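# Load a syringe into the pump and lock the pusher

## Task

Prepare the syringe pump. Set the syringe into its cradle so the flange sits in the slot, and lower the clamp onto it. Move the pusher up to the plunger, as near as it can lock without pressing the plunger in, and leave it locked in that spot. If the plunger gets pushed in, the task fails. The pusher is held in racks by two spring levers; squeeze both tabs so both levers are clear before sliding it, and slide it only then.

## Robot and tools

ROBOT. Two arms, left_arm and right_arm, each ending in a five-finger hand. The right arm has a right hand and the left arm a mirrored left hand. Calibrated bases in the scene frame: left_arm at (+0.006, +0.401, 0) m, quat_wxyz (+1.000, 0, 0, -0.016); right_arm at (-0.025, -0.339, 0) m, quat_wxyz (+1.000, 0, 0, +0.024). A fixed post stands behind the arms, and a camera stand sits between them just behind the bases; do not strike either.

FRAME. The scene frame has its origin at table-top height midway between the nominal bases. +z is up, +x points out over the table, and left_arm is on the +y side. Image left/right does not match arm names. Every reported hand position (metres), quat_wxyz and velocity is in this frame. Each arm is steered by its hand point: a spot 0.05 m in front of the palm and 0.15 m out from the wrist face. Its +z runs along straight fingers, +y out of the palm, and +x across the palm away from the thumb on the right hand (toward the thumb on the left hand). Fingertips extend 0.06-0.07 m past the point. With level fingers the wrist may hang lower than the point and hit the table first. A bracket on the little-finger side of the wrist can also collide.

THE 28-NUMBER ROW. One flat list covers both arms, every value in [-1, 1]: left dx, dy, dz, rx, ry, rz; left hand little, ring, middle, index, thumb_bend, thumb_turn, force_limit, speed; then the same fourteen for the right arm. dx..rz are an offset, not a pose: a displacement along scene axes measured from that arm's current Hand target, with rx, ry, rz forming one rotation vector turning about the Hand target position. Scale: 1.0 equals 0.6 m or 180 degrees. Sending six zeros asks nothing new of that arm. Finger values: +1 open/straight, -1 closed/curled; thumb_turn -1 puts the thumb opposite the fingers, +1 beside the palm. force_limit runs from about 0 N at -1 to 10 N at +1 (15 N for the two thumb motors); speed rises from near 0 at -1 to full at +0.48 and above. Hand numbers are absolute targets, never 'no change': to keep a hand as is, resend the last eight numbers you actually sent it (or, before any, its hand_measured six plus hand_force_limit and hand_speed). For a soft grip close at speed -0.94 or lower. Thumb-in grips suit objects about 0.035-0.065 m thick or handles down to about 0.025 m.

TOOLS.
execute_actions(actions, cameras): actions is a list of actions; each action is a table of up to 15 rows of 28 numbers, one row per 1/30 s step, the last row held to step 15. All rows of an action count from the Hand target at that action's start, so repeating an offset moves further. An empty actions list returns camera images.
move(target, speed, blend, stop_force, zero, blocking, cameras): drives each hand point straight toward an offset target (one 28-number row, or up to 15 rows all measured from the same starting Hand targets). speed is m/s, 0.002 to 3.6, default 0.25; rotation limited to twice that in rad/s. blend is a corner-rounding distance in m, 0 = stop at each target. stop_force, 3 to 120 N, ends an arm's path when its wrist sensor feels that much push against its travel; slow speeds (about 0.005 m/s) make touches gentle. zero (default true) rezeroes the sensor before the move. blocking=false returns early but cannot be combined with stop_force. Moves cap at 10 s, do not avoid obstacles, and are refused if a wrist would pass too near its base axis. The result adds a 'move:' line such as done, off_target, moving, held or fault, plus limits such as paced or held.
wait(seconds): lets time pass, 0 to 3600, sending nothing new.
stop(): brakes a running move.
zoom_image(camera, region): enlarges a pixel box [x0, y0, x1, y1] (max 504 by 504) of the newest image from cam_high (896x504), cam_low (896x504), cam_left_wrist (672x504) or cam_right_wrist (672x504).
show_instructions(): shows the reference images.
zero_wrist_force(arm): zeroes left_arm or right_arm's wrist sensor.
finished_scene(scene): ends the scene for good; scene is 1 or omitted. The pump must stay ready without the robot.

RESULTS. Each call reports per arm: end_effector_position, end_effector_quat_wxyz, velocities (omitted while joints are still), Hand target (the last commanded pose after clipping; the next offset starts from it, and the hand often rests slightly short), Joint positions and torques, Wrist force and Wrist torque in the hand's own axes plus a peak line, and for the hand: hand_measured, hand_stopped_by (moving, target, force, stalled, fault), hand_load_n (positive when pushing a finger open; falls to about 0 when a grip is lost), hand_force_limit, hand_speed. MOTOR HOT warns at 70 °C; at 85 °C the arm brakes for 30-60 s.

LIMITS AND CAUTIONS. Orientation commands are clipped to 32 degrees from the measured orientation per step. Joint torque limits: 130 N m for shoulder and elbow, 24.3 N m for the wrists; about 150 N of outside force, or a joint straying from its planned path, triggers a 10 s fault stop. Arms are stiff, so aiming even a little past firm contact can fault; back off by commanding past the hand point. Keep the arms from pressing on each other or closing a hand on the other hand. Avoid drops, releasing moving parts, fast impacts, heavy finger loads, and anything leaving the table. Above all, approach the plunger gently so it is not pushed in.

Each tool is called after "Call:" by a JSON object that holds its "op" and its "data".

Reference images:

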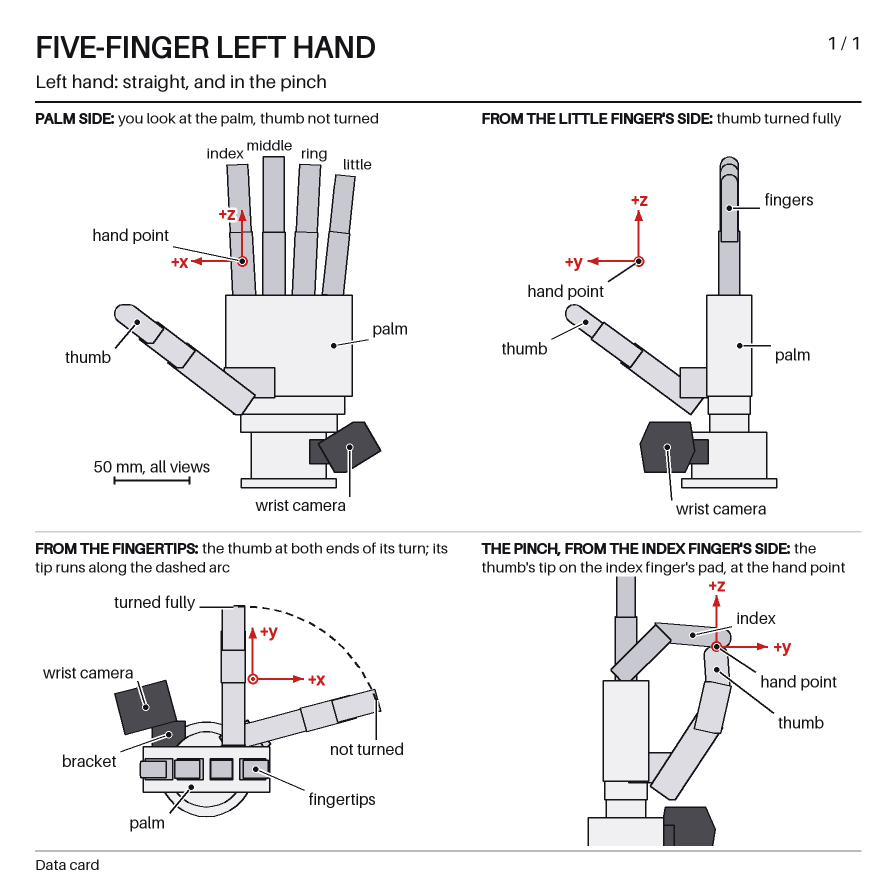

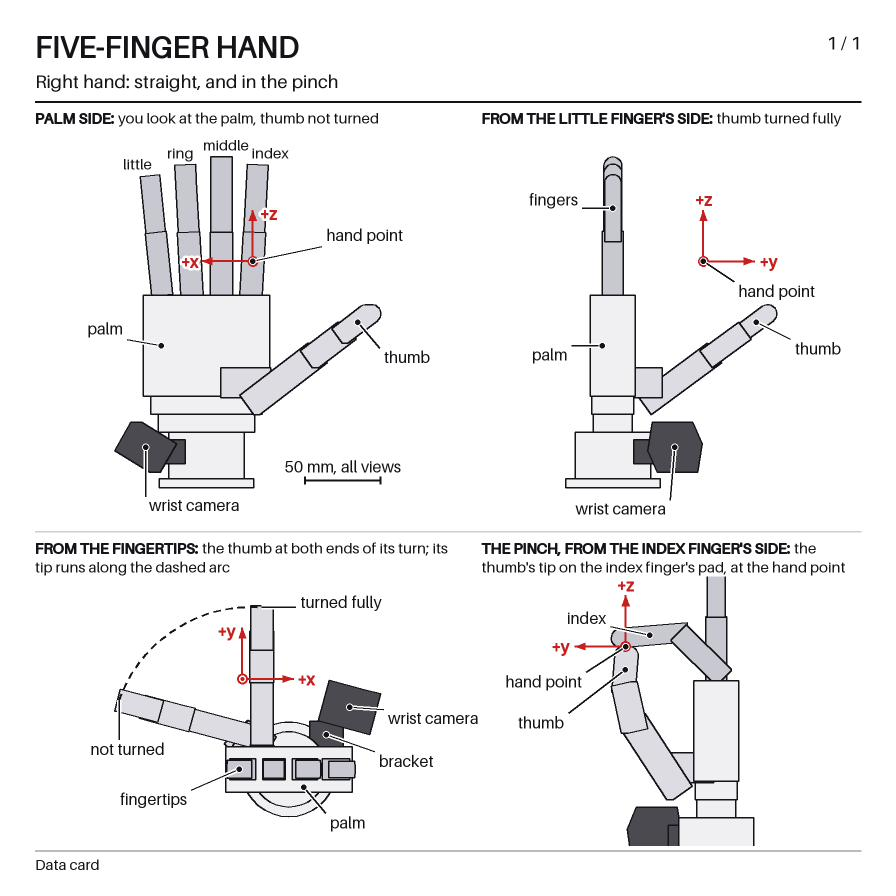

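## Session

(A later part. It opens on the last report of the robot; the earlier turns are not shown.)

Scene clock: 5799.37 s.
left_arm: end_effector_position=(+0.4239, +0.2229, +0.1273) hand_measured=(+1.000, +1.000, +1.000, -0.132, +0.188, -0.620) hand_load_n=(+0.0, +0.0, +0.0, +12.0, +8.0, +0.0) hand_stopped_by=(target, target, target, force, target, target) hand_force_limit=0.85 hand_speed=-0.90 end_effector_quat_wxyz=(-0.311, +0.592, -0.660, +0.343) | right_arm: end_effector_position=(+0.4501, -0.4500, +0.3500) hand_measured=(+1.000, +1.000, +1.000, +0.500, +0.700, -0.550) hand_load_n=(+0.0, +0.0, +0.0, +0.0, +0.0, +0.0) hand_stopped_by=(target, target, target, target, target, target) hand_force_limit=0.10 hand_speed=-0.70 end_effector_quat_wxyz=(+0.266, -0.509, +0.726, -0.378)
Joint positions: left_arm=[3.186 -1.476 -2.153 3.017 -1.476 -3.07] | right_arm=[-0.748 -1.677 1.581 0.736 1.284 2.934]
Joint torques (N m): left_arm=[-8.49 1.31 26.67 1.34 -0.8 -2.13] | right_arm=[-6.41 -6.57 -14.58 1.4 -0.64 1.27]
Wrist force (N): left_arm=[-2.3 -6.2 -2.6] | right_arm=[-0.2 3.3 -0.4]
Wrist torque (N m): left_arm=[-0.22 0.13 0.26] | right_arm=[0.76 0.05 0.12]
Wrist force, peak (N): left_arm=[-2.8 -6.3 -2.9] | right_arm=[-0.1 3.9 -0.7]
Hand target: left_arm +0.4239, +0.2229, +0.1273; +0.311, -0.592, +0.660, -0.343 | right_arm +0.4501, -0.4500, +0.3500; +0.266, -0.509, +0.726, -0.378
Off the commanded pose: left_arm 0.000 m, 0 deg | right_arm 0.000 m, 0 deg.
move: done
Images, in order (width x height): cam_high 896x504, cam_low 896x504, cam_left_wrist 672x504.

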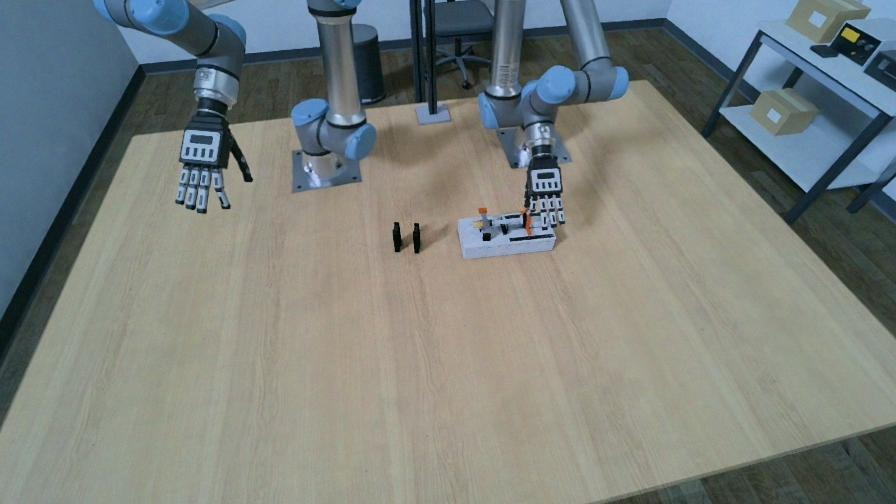

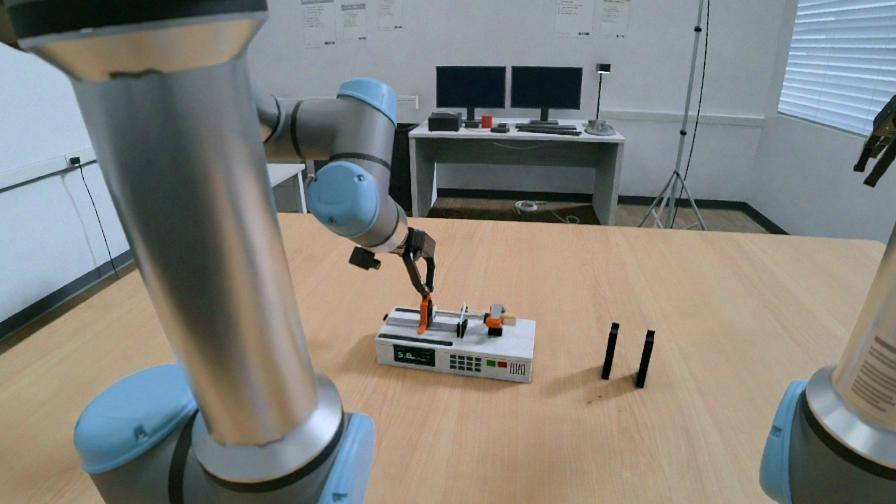

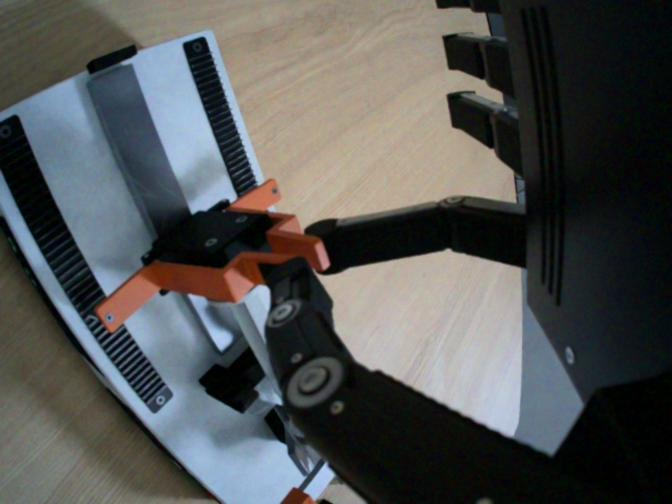

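Call:
{"op": "move", "data": {"target": [[0.0003,-0.005,0,0,0,0,1,1,1,-0.14,0.18,-0.62,0.85,-0.9,0,0,0,0,0,0,1,1,1,0.5,0.7,-0.55,0.1,-0.7]], "speed": 0.01, "stop_force": 7, "cameras": ["cam_low","cam_left_wrist","cam_high"]}}

Call:
{"op": "zoom_image", "data": {"camera": "cam_left_wrist", "region": [60, 270, 160, 370]}}

Call:
{"op": "zoom_image", "data": {"camera": "cam_left_wrist", "region": [150, 230, 300, 380]}}

Call:
{"op": "zoom_image", "data": {"camera": "cam_low", "region": [405, 290, 445, 330]}}

Call:
{"op": "zoom_image", "data": {"camera": "cam_high", "region": [505, 195, 545, 245]}}

Scene clock: 5825.23 s.
left_arm: end_effector_position=(+0.4241, +0.2199, +0.1273) hand_measured=(+1.000, +1.000, +1.000, -0.132, +0.188, -0.620) hand_load_n=(+0.0, +0.0, +0.0, +11.0, +8.5, +0.0) hand_stopped_by=(target, target, target, force, target, target) hand_force_limit=0.85 hand_speed=-0.90 end_effector_quat_wxyz=(-0.311, +0.592, -0.660, +0.343) | right_arm: end_effector_position=(+0.4501, -0.4500, +0.3500) hand_measured=(+1.000, +1.000, +1.000, +0.500, +0.700, -0.550) hand_load_n=(+0.0, +0.0, +0.0, +0.0, +0.0, +0.0) hand_stopped_by=(target, target, target, target, target, target) hand_force_limit=0.10 hand_speed=-0.70 end_effector_quat_wxyz=(+0.266, -0.509, +0.726, -0.378)
Joint positions: left_arm=[3.174 -1.48 -2.149 3.018 -1.486 -3.077] | right_arm=[-0.748 -1.677 1.581 0.736 1.284 2.934]
Joint torques (N m): left_arm=[-8.27 1.54 27.52 2.17 -0.94 -2.12] | right_arm=[-7.03 -5.61 -14.5 1.45 -0.52 1.31]
Wrist force (N): left_arm=[-1.9 -3.9 -6.0] | right_arm=[-0.4 3.6 -0.8]
Wrist torque (N m): left_arm=[0.00 0.06 0.24] | right_arm=[0.82 0.08 0.12]
Wrist force, peak (N): left_arm=[-1.9 -4.1 -6.4] | right_arm=[-0.3 3.9 -0.6]
Hand target: left_arm +0.4241, +0.2199, +0.1273; +0.311, -0.592, +0.660, -0.343 | right_arm +0.4501, -0.4500, +0.3500; +0.266, -0.509, +0.726, -0.378
Off the commanded pose: left_arm 0.000 m, 0 deg | right_arm 0.000 m, 0 deg.
move: done
Images, in order (width x height): cam_high 896x504, cam_low 896x504, cam_left_wrist 672x504.

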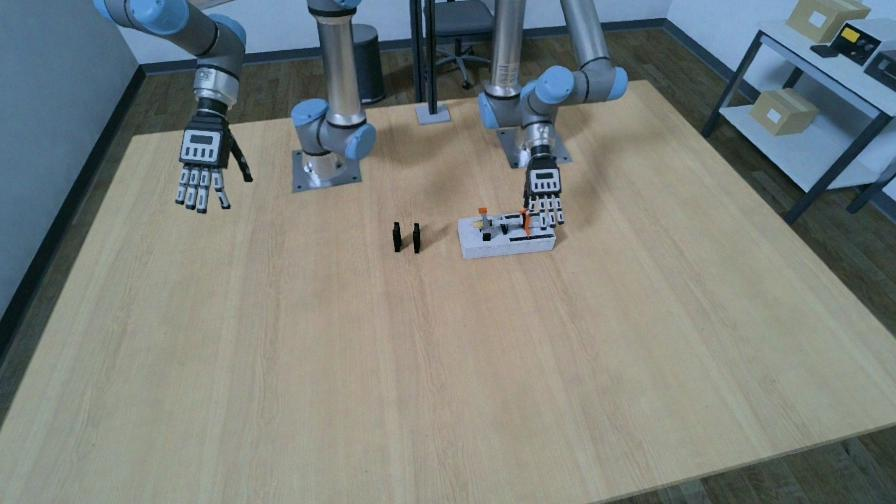

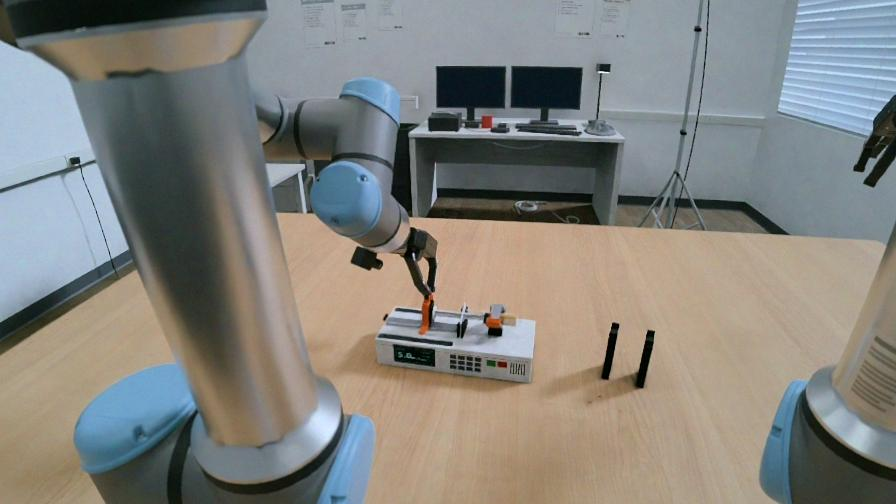

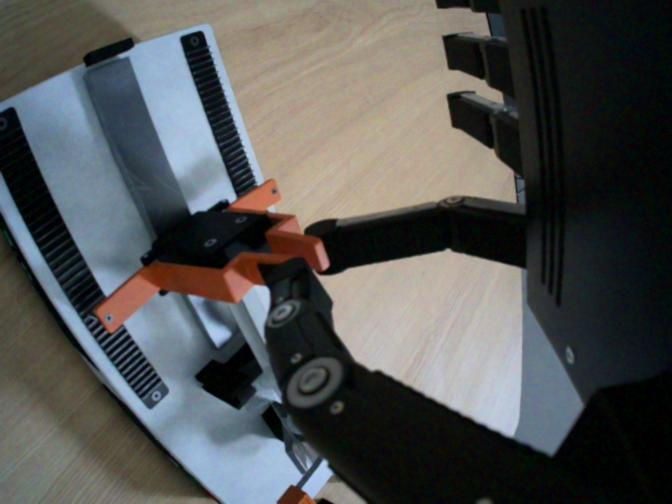

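Scaled by 5.040 from the camera's image (finer frame: 960x720).

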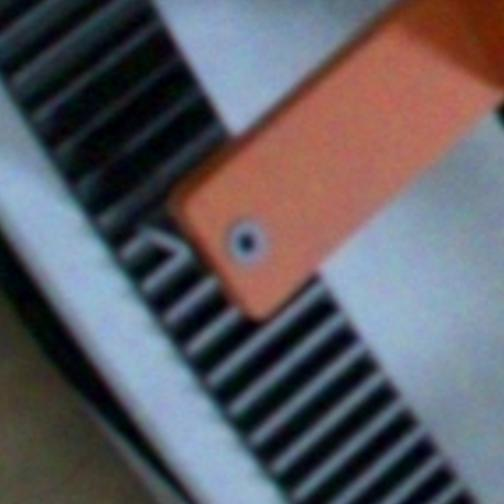

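Scaled by 3.360 from the camera's image (finer frame: 960x720).

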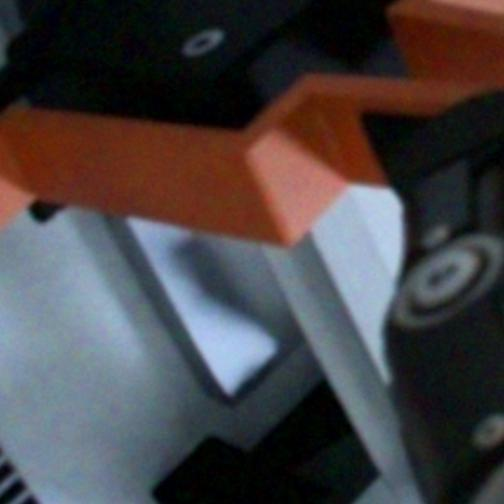

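Scaled by 12.600 from the camera's image (finer frame: 1280x720).

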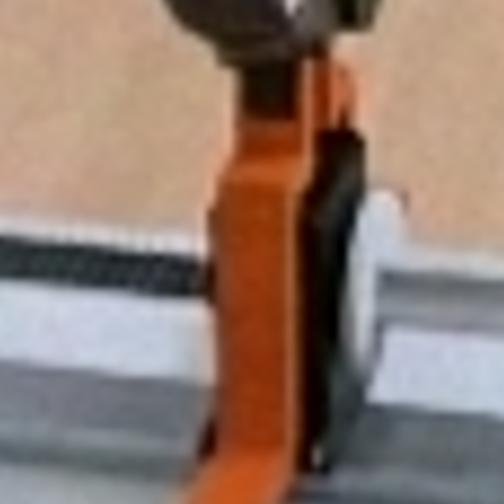

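Scaled by 10.080 from the camera's image (finer frame: 1280x720).

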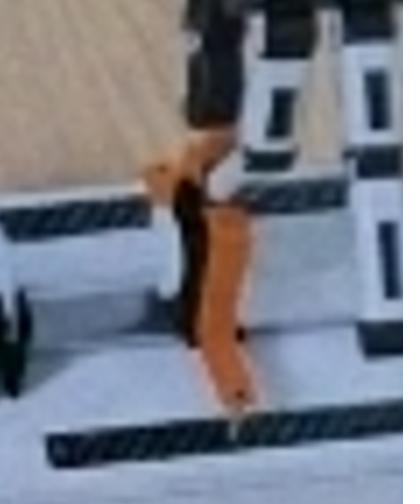

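Call:
{"op": "execute_actions", "data": {"actions": [[[0,0,0,0,0,0,1,1,1,0.1,0.4,-0.62,0.85,-0.92,0,0,0,0,0,0,1,1,1,0.5,0.7,-0.55,0.1,-0.7]],[[0,0,0,0,0,0,1,1,1,0.1,0.4,-0.62,0.85,-0.92,0,0,0,0,0,0,1,1,1,0.5,0.7,-0.55,0.1,-0.7]]], "cameras": ["cam_low","cam_left_wrist","cam_high"]}}

Call:
{"op": "zoom_image", "data": {"camera": "cam_left_wrist", "region": [20, 130, 360, 350]}}

Call:
{"op": "zoom_image", "data": {"camera": "cam_left_wrist", "region": [60, 270, 160, 370]}}

Call:
{"op": "zoom_image", "data": {"camera": "cam_low", "region": [405, 290, 445, 330]}}

Scene clock: 5844.27 s.
left_arm: end_effector_position=(+0.4241, +0.2199, +0.1273) hand_measured=(+1.000, +1.000, +1.000, +0.100, +0.400, -0.620) hand_load_n=(+0.0, +0.0, +0.0, +0.0, +0.0, -0.5) hand_stopped_by=(target, target, target, target, target, target) hand_force_limit=0.85 hand_speed=-0.92 end_effector_quat_wxyz=(-0.311, +0.592, -0.660, +0.343) | right_arm: end_effector_position=(+0.4501, -0.4500, +0.3500) hand_measured=(+1.000, +1.000, +1.000, +0.500, +0.700, -0.550) hand_load_n=(+0.0, +0.0, +0.0, -0.5, +0.0, +0.0) hand_stopped_by=(target, target, target, target, target, target) hand_force_limit=0.10 hand_speed=-0.70 end_effector_quat_wxyz=(+0.266, -0.509, +0.726, -0.378)
Joint positions: left_arm=[3.174 -1.48 -2.149 3.018 -1.486 -3.077] | right_arm=[-0.748 -1.677 1.581 0.736 1.284 2.934]
Joint torques (N m): left_arm=[2.18 14.7 21.48 -0.56 -0.98 0.01] | right_arm=[-7.5 -5.84 -14.32 1.42 -0.69 1.35]
Wrist force (N): left_arm=[-0.2 -0.7 0.8] | right_arm=[-0.2 3.4 -0.6]
Wrist torque (N m): left_arm=[-0.06 0.17 0.24] | right_arm=[0.77 0.06 0.13]
Wrist force, peak (N): left_arm=[0.7 -5.9 -11.7] | right_arm=[0.1 3.9 -0.9]
Hand target: left_arm +0.4241, +0.2199, +0.1273; +0.311, -0.592, +0.660, -0.343 | right_arm +0.4501, -0.4500, +0.3500; +0.266, -0.509, +0.726, -0.378
Off the commanded pose: left_arm 0.000 m, 0 deg | right_arm 0.000 m, 0 deg.
Images, in order (width x height): cam_high 896x504, cam_low 896x504, cam_left_wrist 672x504.

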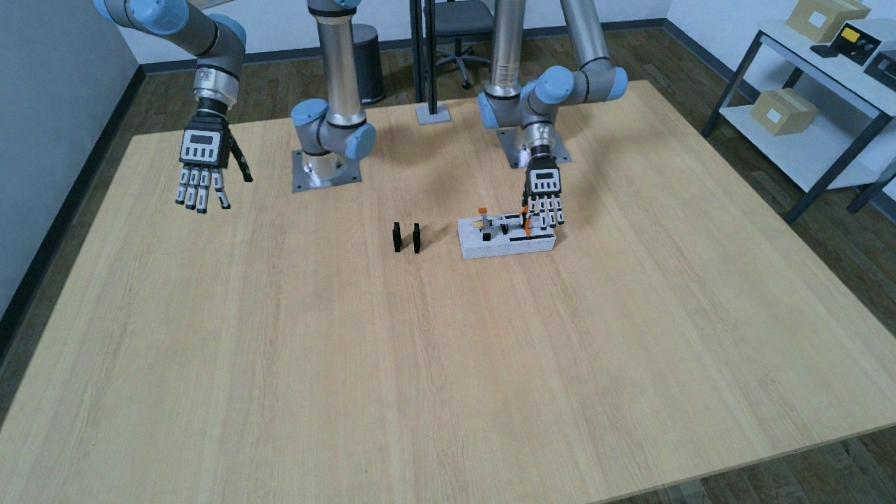

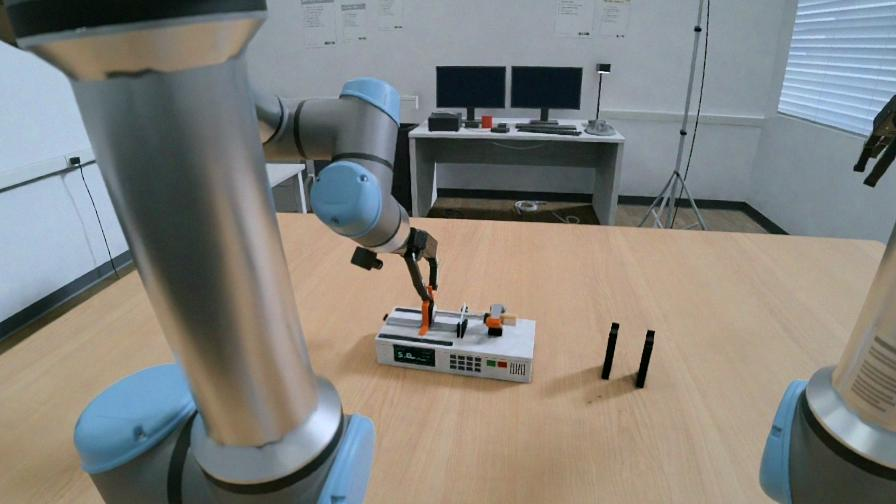

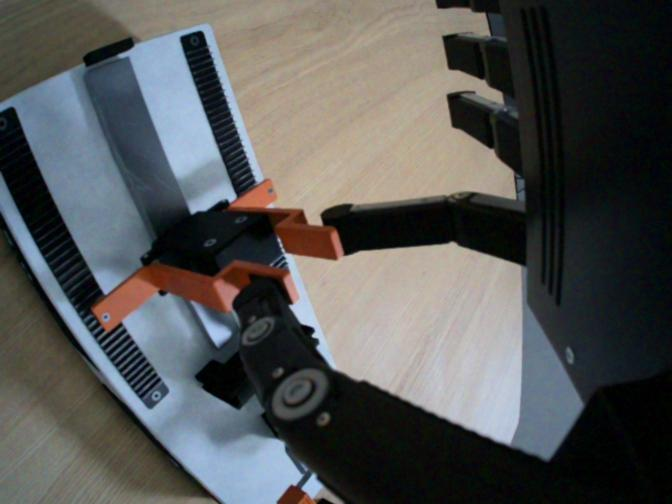

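Scaled by 1.482 from the camera's image (finer frame: 960x720).

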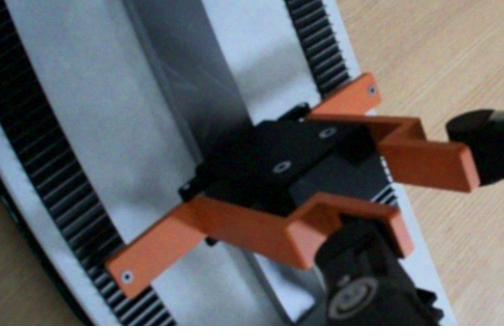

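Scaled by 5.040 from the camera's image (finer frame: 960x720).

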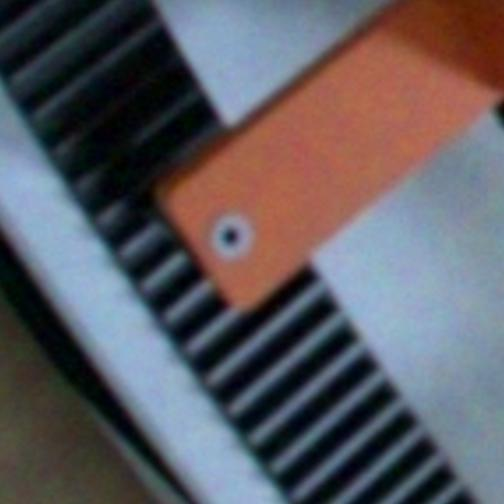

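Scaled by 12.600 from the camera's image (finer frame: 1280x720).

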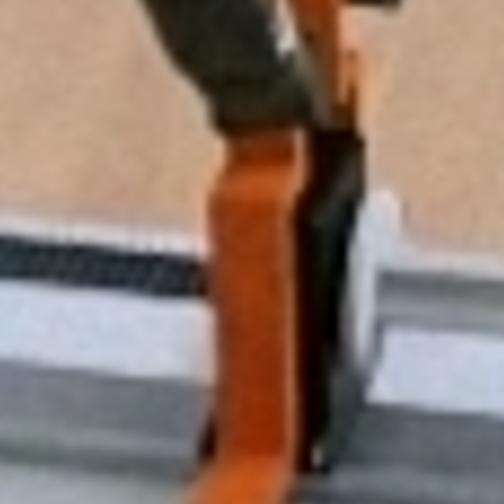

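Call:
{"op": "move", "data": {"target": [[0,0,0.1,0,0,0,1,1,1,0.5,0.6,-0.62,0.1,-0.5,0,0,0,0,0,0,1,1,1,0.5,0.7,-0.55,0.1,-0.7],[-0.04,-0.033,0.16,0.1594,0.2924,0.1068,1,1,1,0.5,0.6,-0.62,0.1,-0.5,0,0,0,0,0,0,1,1,1,0.5,0.7,-0.55,0.1,-0.7]], "speed": 0.12, "cameras": ["cam_low","cam_left_wrist","cam_high"]}}

Scene clock: 5890.70 s.
left_arm: end_effector_position=(+0.4001, +0.2001, +0.2233) hand_measured=(+1.000, +1.000, +1.000, +0.500, +0.600, -0.620) hand_load_n=(+0.5, +0.0, +0.0, +0.0, +0.0, +0.0) hand_stopped_by=(target, target, target, target, target, target) hand_force_limit=0.10 hand_speed=-0.50 end_effector_quat_wxyz=(-0.173, +0.686, -0.685, -0.173) | right_arm: end_effector_position=(+0.4501, -0.4500, +0.3500) hand_measured=(+1.000, +1.000, +1.000, +0.500, +0.700, -0.550) hand_load_n=(+0.0, +0.0, +0.0, +0.0, +0.0, +0.0) hand_stopped_by=(target, target, target, target, target, target) hand_force_limit=0.10 hand_speed=-0.70 end_effector_quat_wxyz=(+0.266, -0.509, +0.726, -0.378)
Joint positions: left_arm=[2.851 -2.16 -1.171 1.592 -2.037 -3.505] | right_arm=[-0.748 -1.677 1.581 0.736 1.284 2.934]
Joint torques (N m): left_arm=[-8.22 32.56 29.2 -4.38 -2.11 -2.26] | right_arm=[-6.81 -6.75 -13.94 1.15 -0.41 1.25]
Wrist force (N): left_arm=[-0.6 -1.3 0.3] | right_arm=[-0.4 3.4 -0.8]
Wrist torque (N m): left_arm=[-0.23 0.09 0.14] | right_arm=[0.79 0.09 0.11]
Wrist force, peak (N): left_arm=[-0.4 -1.8 0.5] | right_arm=[-0.3 4.0 -0.7]
Hand target: left_arm +0.4001, +0.2001, +0.2233; -0.173, +0.686, -0.685, -0.173 | right_arm +0.4501, -0.4500, +0.3500; +0.266, -0.509, +0.726, -0.378
Off the commanded pose: left_arm 0.000 m, 0 deg | right_arm 0.000 m, 0 deg.
move: done
Images, in order (width x height): cam_high 896x504, cam_low 896x504, cam_left_wrist 672x504.

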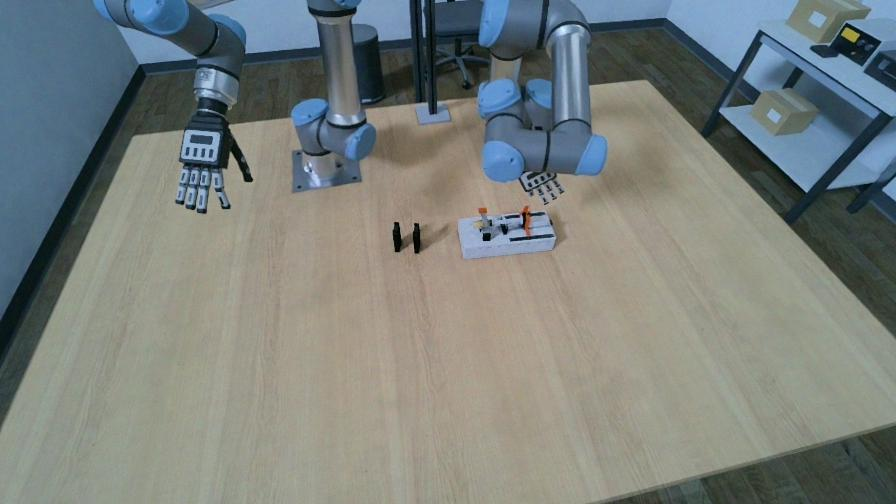

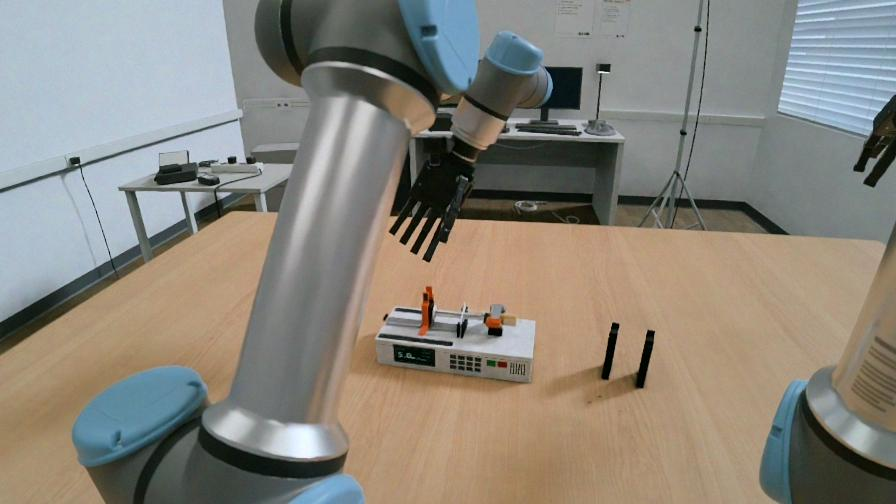

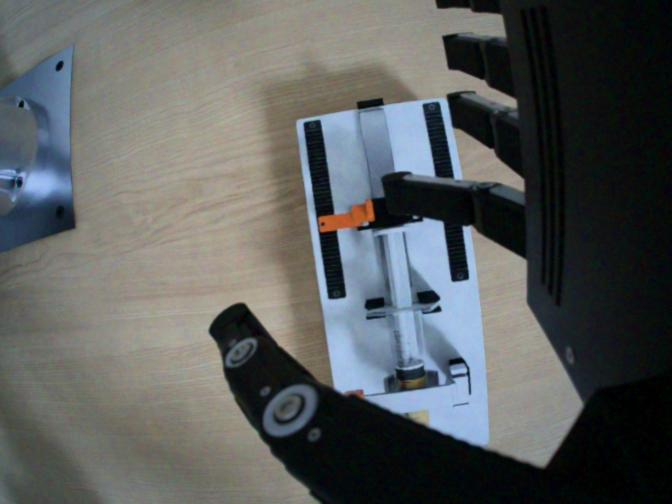

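Call:
{"op": "move", "data": {"target": [[0.055,0.015,-0.05,0,0,0,1,1,1,0.5,0.6,-0.62,0.1,-0.5,0,0,0,0,0,0,1,1,1,0.5,0.7,-0.55,0.1,-0.7]], "speed": 0.1, "cameras": ["cam_left_wrist"]}}

Call:
{"op": "zoom_image", "data": {"camera": "cam_left_wrist", "region": [200, 80, 420, 300]}}

Scene clock: 5900.00 s.
left_arm: end_effector_position=(+0.4330, +0.2091, +0.1933) hand_measured=(+1.000, +1.000, +1.000, +0.500, +0.600, -0.620) hand_load_n=(+0.5, +0.0, +0.0, +0.0, +0.0, +0.0) hand_stopped_by=(target, target, target, target, target, target) hand_force_limit=0.10 hand_speed=-0.50 end_effector_quat_wxyz=(-0.173, +0.686, -0.685, -0.173) | right_arm: end_effector_position=(+0.4501, -0.4500, +0.3500) hand_measured=(+1.000, +1.000, +1.000, +0.500, +0.700, -0.550) hand_load_n=(+0.0, +0.0, +0.0, +0.0, +0.0, +0.0) hand_stopped_by=(target, target, target, target, target, target) hand_force_limit=0.10 hand_speed=-0.70 end_effector_quat_wxyz=(+0.266, -0.509, +0.726, -0.378)
Joint positions: left_arm=[2.886 -2.237 -1.119 1.633 -2.042 -3.467] | right_arm=[-0.748 -1.677 1.581 0.736 1.284 2.934]
Joint torques (N m): left_arm=[9.17 36.4 28.65 -0.33 -2.05 2.17] | right_arm=[-6.86 -6.4 -14.57 1.34 -0.35 1.4]
Wrist force (N): left_arm=[-0.8 -1.1 0.1] | right_arm=[0.0 3.4 -0.8]
Wrist torque (N m): left_arm=[-0.18 0.10 0.05] | right_arm=[0.80 0.04 0.14]
Wrist force, peak (N): left_arm=[-0.4 -1.8 0.2] | right_arm=[-0.1 4.0 -0.4]
Hand target: left_arm +0.4331, +0.2091, +0.1933; -0.173, +0.686, -0.685, -0.173 | right_arm +0.4501, -0.4500, +0.3500; +0.266, -0.509, +0.726, -0.378
Off the commanded pose: left_arm 0.000 m, 0 deg | right_arm 0.000 m, 0 deg.
move: done

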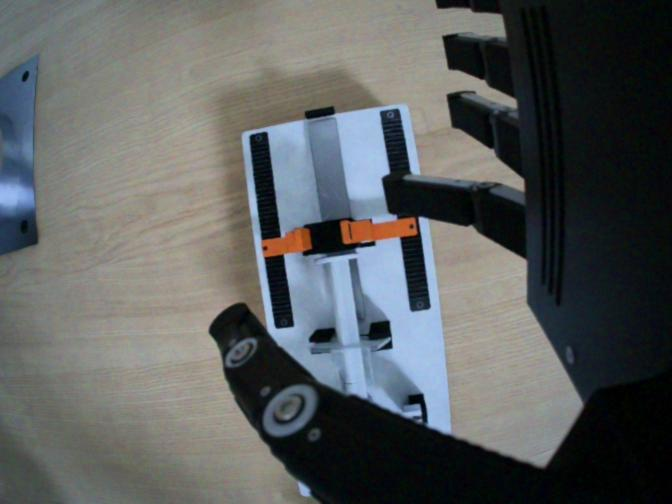

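Scaled by 2.291 from the camera's image (finer frame: 960x720).

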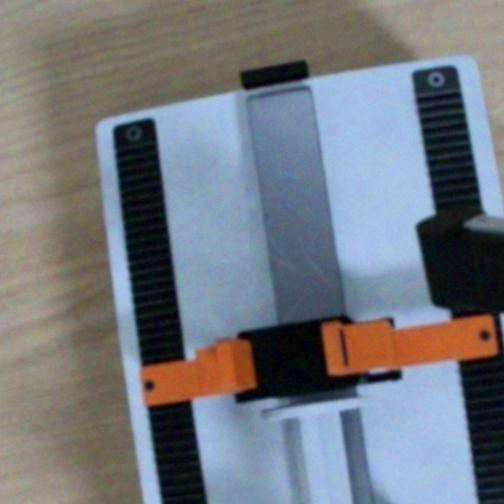

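Call:
{"op": "zoom_image", "data": {"camera": "cam_left_wrist", "region": [290, 210, 390, 290]}}

Call:
{"op": "zoom_image", "data": {"camera": "cam_left_wrist", "region": [240, 120, 320, 340]}}

Scaled by 5.040 from the camera's image (finer frame: 960x720).

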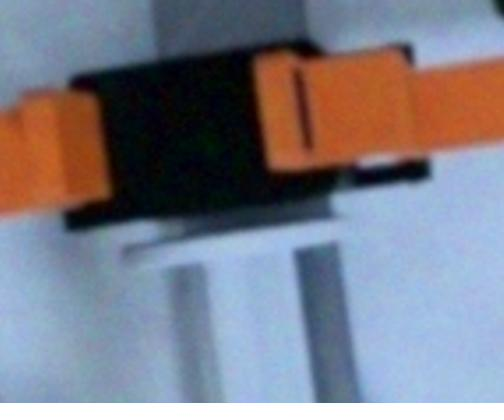

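Scaled by 2.291 from the camera's image (finer frame: 960x720).

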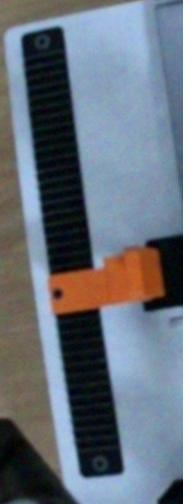

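Call:
{"op": "move", "data": {"target": [[0,-0.05,0,0,0,0,1,1,1,0.5,0.6,-0.62,0.1,-0.5,0,0,0,0,0,0,1,1,1,0.5,0.7,-0.55,0.1,-0.7]], "speed": 0.1, "cameras": ["cam_left_wrist"]}}

Call:
{"op": "zoom_image", "data": {"camera": "cam_left_wrist", "region": [290, 150, 390, 230]}}

Call:
{"op": "zoom_image", "data": {"camera": "cam_left_wrist", "region": [240, 60, 440, 280]}}

Scene clock: 5938.17 s.
left_arm: end_effector_position=(+0.4331, +0.1791, +0.1933) hand_measured=(+1.000, +1.000, +1.000, +0.500, +0.600, -0.620) hand_load_n=(+0.0, +0.0, +0.0, +0.0, +0.0, +0.0) hand_stopped_by=(target, target, target, target, target, target) hand_force_limit=0.10 hand_speed=-0.50 end_effector_quat_wxyz=(-0.173, +0.686, -0.685, -0.173) | right_arm: end_effector_position=(+0.4501, -0.4500, +0.3500) hand_measured=(+1.000, +1.000, +1.000, +0.500, +0.700, -0.550) hand_load_n=(+0.0, +0.0, -0.5, +0.0, +0.0, +0.0) hand_stopped_by=(target, target, target, target, target, target) hand_force_limit=0.10 hand_speed=-0.70 end_effector_quat_wxyz=(+0.266, -0.509, +0.726, -0.378)
Joint positions: left_arm=[2.835 -2.279 -1.053 1.584 -2.034 -3.523] | right_arm=[-0.748 -1.677 1.581 0.736 1.284 2.934]
Joint torques (N m): left_arm=[-7.18 39.25 28.54 -4.42 0.77 -2.09] | right_arm=[-6.55 -6.8 -14.27 1.34 -0.38 1.38]
Wrist force (N): left_arm=[-0.6 -0.9 -0.1] | right_arm=[-0.2 3.6 -0.5]
Wrist torque (N m): left_arm=[-0.15 0.08 0.14] | right_arm=[0.81 0.06 0.13]
Wrist force, peak (N): left_arm=[-1.4 -1.3 0.6] | right_arm=[-0.3 3.8 -0.5]
Hand target: left_arm +0.4331, +0.1791, +0.1933; -0.173, +0.686, -0.685, -0.173 | right_arm +0.4501, -0.4500, +0.3500; +0.266, -0.509, +0.726, -0.378
Off the commanded pose: left_arm 0.000 m, 0 deg | right_arm 0.000 m, 0 deg.
move: done

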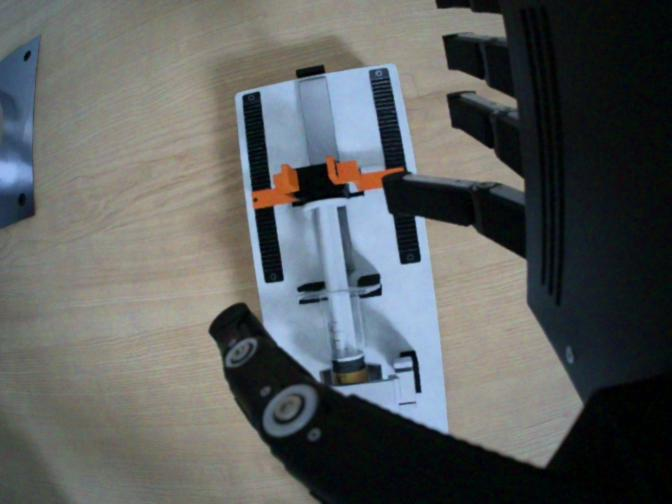

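Scaled by 5.040 from the camera's image (finer frame: 960x720).

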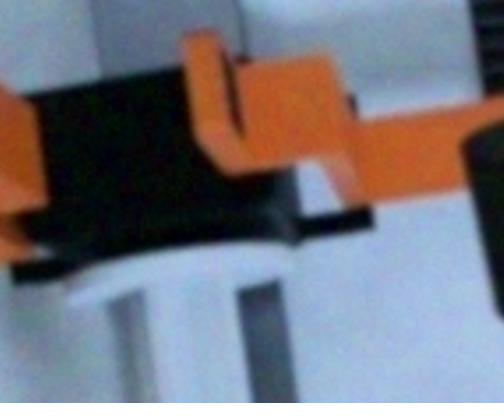

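Scaled by 2.291 from the camera's image (finer frame: 960x720).

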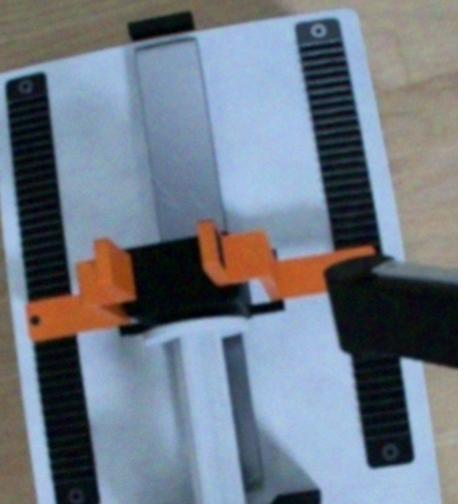

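Call:
{"op": "zoom_image", "data": {"camera": "cam_left_wrist", "region": [235, 85, 295, 195]}}

Call:
{"op": "zoom_image", "data": {"camera": "cam_left_wrist", "region": [240, 180, 300, 290]}}

Scaled by 4.582 from the camera's image (finer frame: 960x720).

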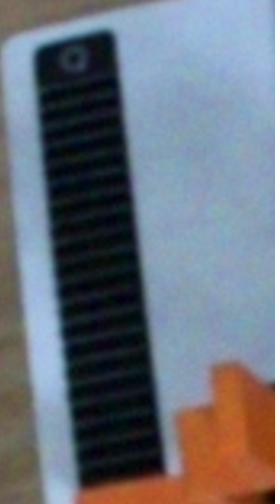

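Scaled by 4.582 from the camera's image (finer frame: 960x720).

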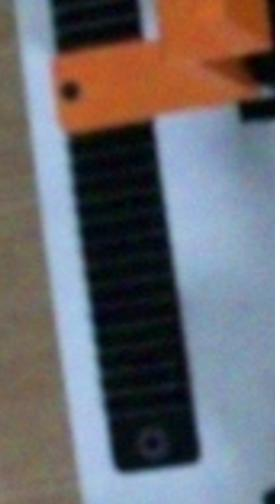

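Call:
{"op": "zoom_image", "data": {"camera": "cam_left_wrist", "region": [240, 88, 280, 143]}}

Call:
{"op": "zoom_image", "data": {"camera": "cam_left_wrist", "region": [245, 138, 285, 193]}}

Call:
{"op": "zoom_image", "data": {"camera": "cam_left_wrist", "region": [250, 205, 290, 285]}}

Scaled by 9.164 from the camera's image (finer frame: 960x720).

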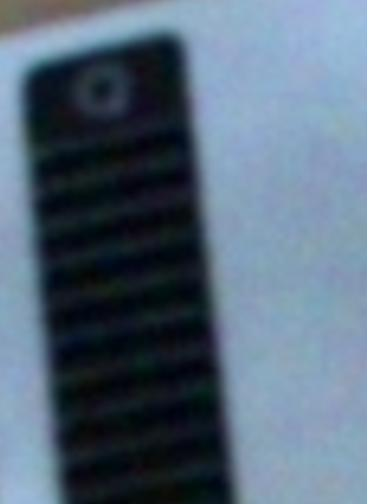

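Scaled by 9.164 from the camera's image (finer frame: 960x720).

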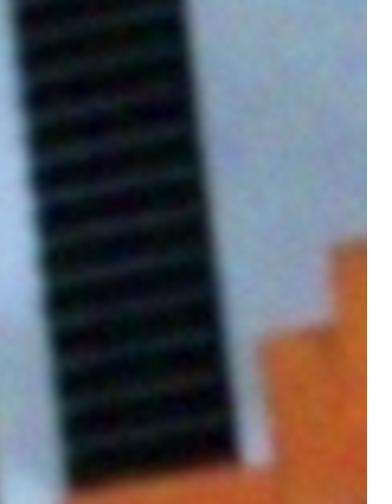

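Scaled by 6.300 from the camera's image (finer frame: 960x720).

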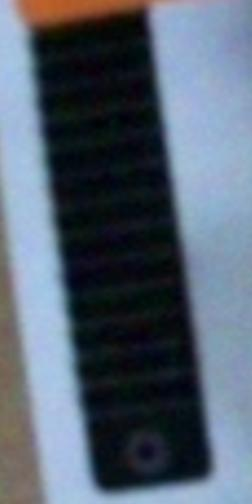

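Call:
{"op": "execute_actions", "data": {"actions": [], "cameras": ["cam_low","cam_high"]}}

Call:
{"op": "zoom_image", "data": {"camera": "cam_low", "region": [403, 280, 458, 345]}}

Call:
{"op": "zoom_image", "data": {"camera": "cam_low", "region": [412, 290, 442, 320]}}

Scene clock: 6043.60 s.
left_arm: end_effector_position=(+0.4331, +0.1791, +0.1933) hand_measured=(+1.000, +1.000, +1.000, +0.500, +0.600, -0.620) hand_load_n=(+0.0, +0.0, +0.0, +0.0, +0.0, +0.0) hand_stopped_by=(target, target, target, target, target, target) hand_force_limit=0.10 hand_speed=-0.50 end_effector_quat_wxyz=(-0.173, +0.686, -0.685, -0.173) | right_arm: end_effector_position=(+0.4501, -0.4500, +0.3500) hand_measured=(+1.000, +1.000, +1.000, +0.500, +0.700, -0.550) hand_load_n=(+0.0, +0.0, +0.0, +0.0, +0.0, +0.0) hand_stopped_by=(target, target, target, target, target, target) hand_force_limit=0.10 hand_speed=-0.70 end_effector_quat_wxyz=(+0.266, -0.509, +0.726, -0.378)
Joint positions: left_arm=[2.835 -2.279 -1.053 1.584 -2.034 -3.523] | right_arm=[-0.748 -1.677 1.581 0.736 1.284 2.934]
Joint velocities: within noise
Joint torques (N m): left_arm=[-7.48 38.1 28.86 -4.5 0.7 -2.1] | right_arm=[-6.74 -6.25 -14.15 1.23 -0.59 1.4]
Motor temperatures (°C): left_arm=[26 27 25 36 36 28] | right_arm=[26 26 26 32 35 32]
Wrist force (N): left_arm=[-0.6 -1.0 0.2] | right_arm=[0.2 3.6 -1.1]
Wrist torque (N m): left_arm=[-0.19 0.09 0.14] | right_arm=[0.84 0.01 0.15]
Wrist force, peak (N): left_arm=[-0.8 -1.2 0.1] | right_arm=[0.1 3.9 -0.4]
Hand target: left_arm +0.4331, +0.1791, +0.1933; -0.173, +0.686, -0.685, -0.173 | right_arm +0.4501, -0.4500, +0.3500; +0.266, -0.509, +0.726, -0.378
Off the commanded pose: left_arm 0.000 m, 0 deg | right_arm 0.000 m, 0 deg.
Images, in order (width x height): cam_high 896x504, cam_low 896x504.

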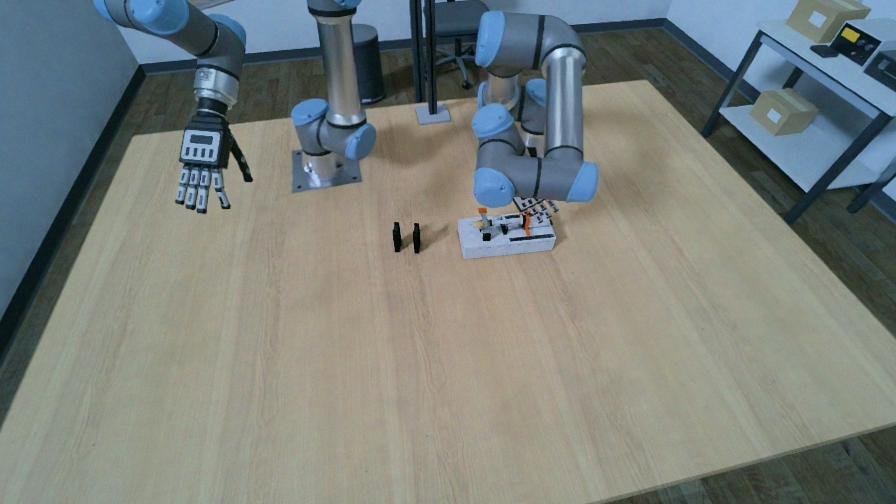

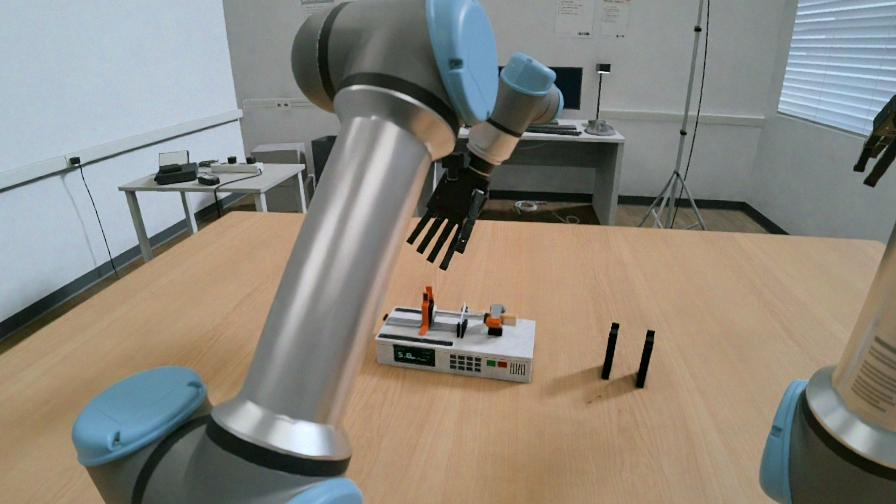

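Scaled by 7.754 from the camera's image (finer frame: 1280x720).

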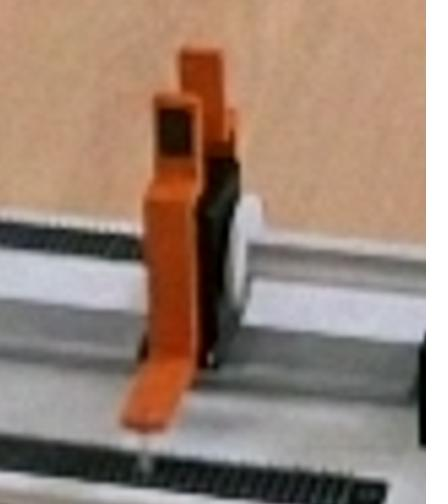

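Scaled by 16.800 from the camera's image (finer frame: 1280x720).

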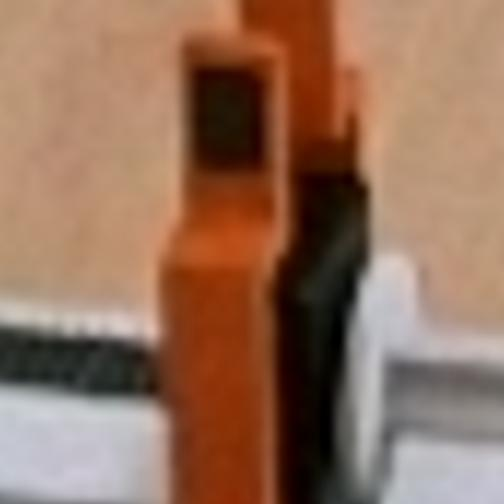

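Call:
{"op": "move", "data": {"target": [[-0.015,0.068,0.03,-0.1594,-0.2924,-0.1068,1,1,1,0.45,0.5,-0.62,0.1,-0.5,0,0,0,0,0,0,1,1,1,0.5,0.7,-0.55,0.1,-0.7],[-0.015,0.068,-0.03,-0.1594,-0.2924,-0.1068,1,1,1,0.45,0.5,-0.62,0.1,-0.5,0,0,0,0,0,0,1,1,1,0.5,0.7,-0.55,0.1,-0.7]], "speed": 0.12}}

Call:
{"op": "execute_actions", "data": {"actions": [], "cameras": ["cam_left_wrist"]}}

Scene clock: 6064.07 s.
left_arm: end_effector_position=(+0.4241, +0.2199, +0.1753) hand_measured=(+1.000, +1.000, +1.000, +0.450, +0.500, -0.620) hand_load_n=(+0.0, +0.0, +0.0, +0.0, +0.0, +0.0) hand_stopped_by=(target, target, target, target, target, target) hand_force_limit=0.10 hand_speed=-0.50 end_effector_quat_wxyz=(-0.311, +0.592, -0.660, +0.343) | right_arm: end_effector_position=(+0.4501, -0.4500, +0.3500) hand_measured=(+1.000, +1.000, +1.000, +0.500, +0.700, -0.550) hand_load_n=(+0.0, +0.0, +0.0, +0.0, +0.0, +0.0) hand_stopped_by=(target, target, target, target, target, target) hand_force_limit=0.10 hand_speed=-0.70 end_effector_quat_wxyz=(+0.266, -0.509, +0.726, -0.378)
Joint positions: left_arm=[3.174 -1.427 -2.061 2.877 -1.486 -3.077] | right_arm=[-0.748 -1.677 1.581 0.736 1.284 2.934]
Joint torques (N m): left_arm=[-8.12 3.51 9.39 1.98 -1.02 -2.31] | right_arm=[-6.62 -6.65 -13.57 1.18 -0.46 1.34]
Wrist force (N): left_arm=[-0.3 -0.9 0.7] | right_arm=[-0.1 3.5 -0.7]
Wrist torque (N m): left_arm=[-0.07 0.17 0.17] | right_arm=[0.81 0.06 0.13]
Wrist force, peak (N): left_arm=[-0.5 -1.7 -0.1] | right_arm=[0.2 3.9 -0.8]
Hand target: left_arm +0.4241, +0.2199, +0.1753; +0.311, -0.592, +0.660, -0.343 | right_arm +0.4501, -0.4500, +0.3500; +0.266, -0.509, +0.726, -0.378
Off the commanded pose: left_arm 0.000 m, 0 deg | right_arm 0.000 m, 0 deg.
move: done

Scene clock: 6064.07 s.
left_arm: end_effector_position=(+0.4241, +0.2199, +0.1753) hand_measured=(+1.000, +1.000, +1.000, +0.450, +0.500, -0.620) hand_load_n=(+0.0, +0.0, +0.0, +0.0, +0.0, +0.0) hand_stopped_by=(target, target, target, target, target, target) hand_force_limit=0.10 hand_speed=-0.50 end_effector_quat_wxyz=(-0.311, +0.592, -0.660, +0.343) | right_arm: end_effector_position=(+0.4501, -0.4500, +0.3500) hand_measured=(+1.000, +1.000, +1.000, +0.500, +0.700, -0.550) hand_load_n=(+0.0, +0.0, +0.0, +0.0, +0.0, +0.0) hand_stopped_by=(target, target, target, target, target, target) hand_force_limit=0.10 hand_speed=-0.70 end_effector_quat_wxyz=(+0.266, -0.509, +0.726, -0.378)
Joint positions: left_arm=[3.174 -1.427 -2.061 2.877 -1.486 -3.077] | right_arm=[-0.748 -1.677 1.581 0.736 1.284 2.934]
Joint velocities: within noise
Joint torques (N m): left_arm=[-8.12 3.51 9.39 1.98 -1.02 -2.31] | right_arm=[-6.62 -6.65 -13.57 1.18 -0.46 1.34]
Motor temperatures (°C): left_arm=[26 27 25 36 36 28] | right_arm=[26 26 26 32 35 32]
Wrist force (N): left_arm=[-0.3 -0.9 0.7] | right_arm=[-0.1 3.5 -0.7]
Wrist torque (N m): left_arm=[-0.07 0.17 0.17] | right_arm=[0.81 0.06 0.13]
Wrist force, peak (N): left_arm=[-0.3 -0.9 0.7] | right_arm=[-0.1 3.5 -0.7]
Hand target: left_arm +0.4241, +0.2199, +0.1753; +0.311, -0.592, +0.660, -0.343 | right_arm +0.4501, -0.4500, +0.3500; +0.266, -0.509, +0.726, -0.378
Off the commanded pose: left_arm 0.000 m, 0 deg | right_arm 0.000 m, 0 deg.
Images, in order (width x height): cam_left_wrist 672x504.

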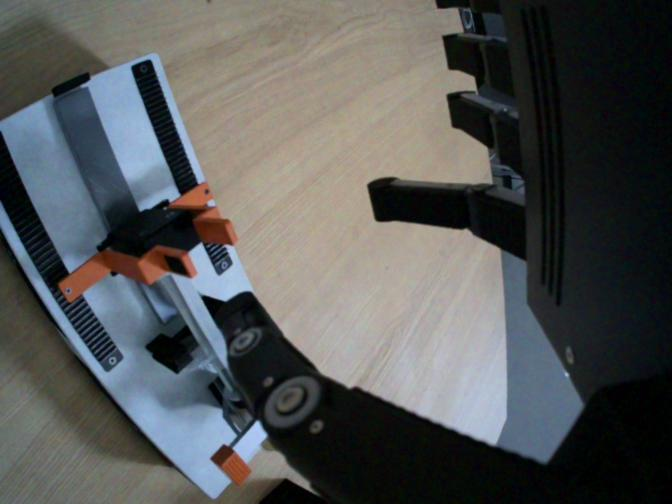

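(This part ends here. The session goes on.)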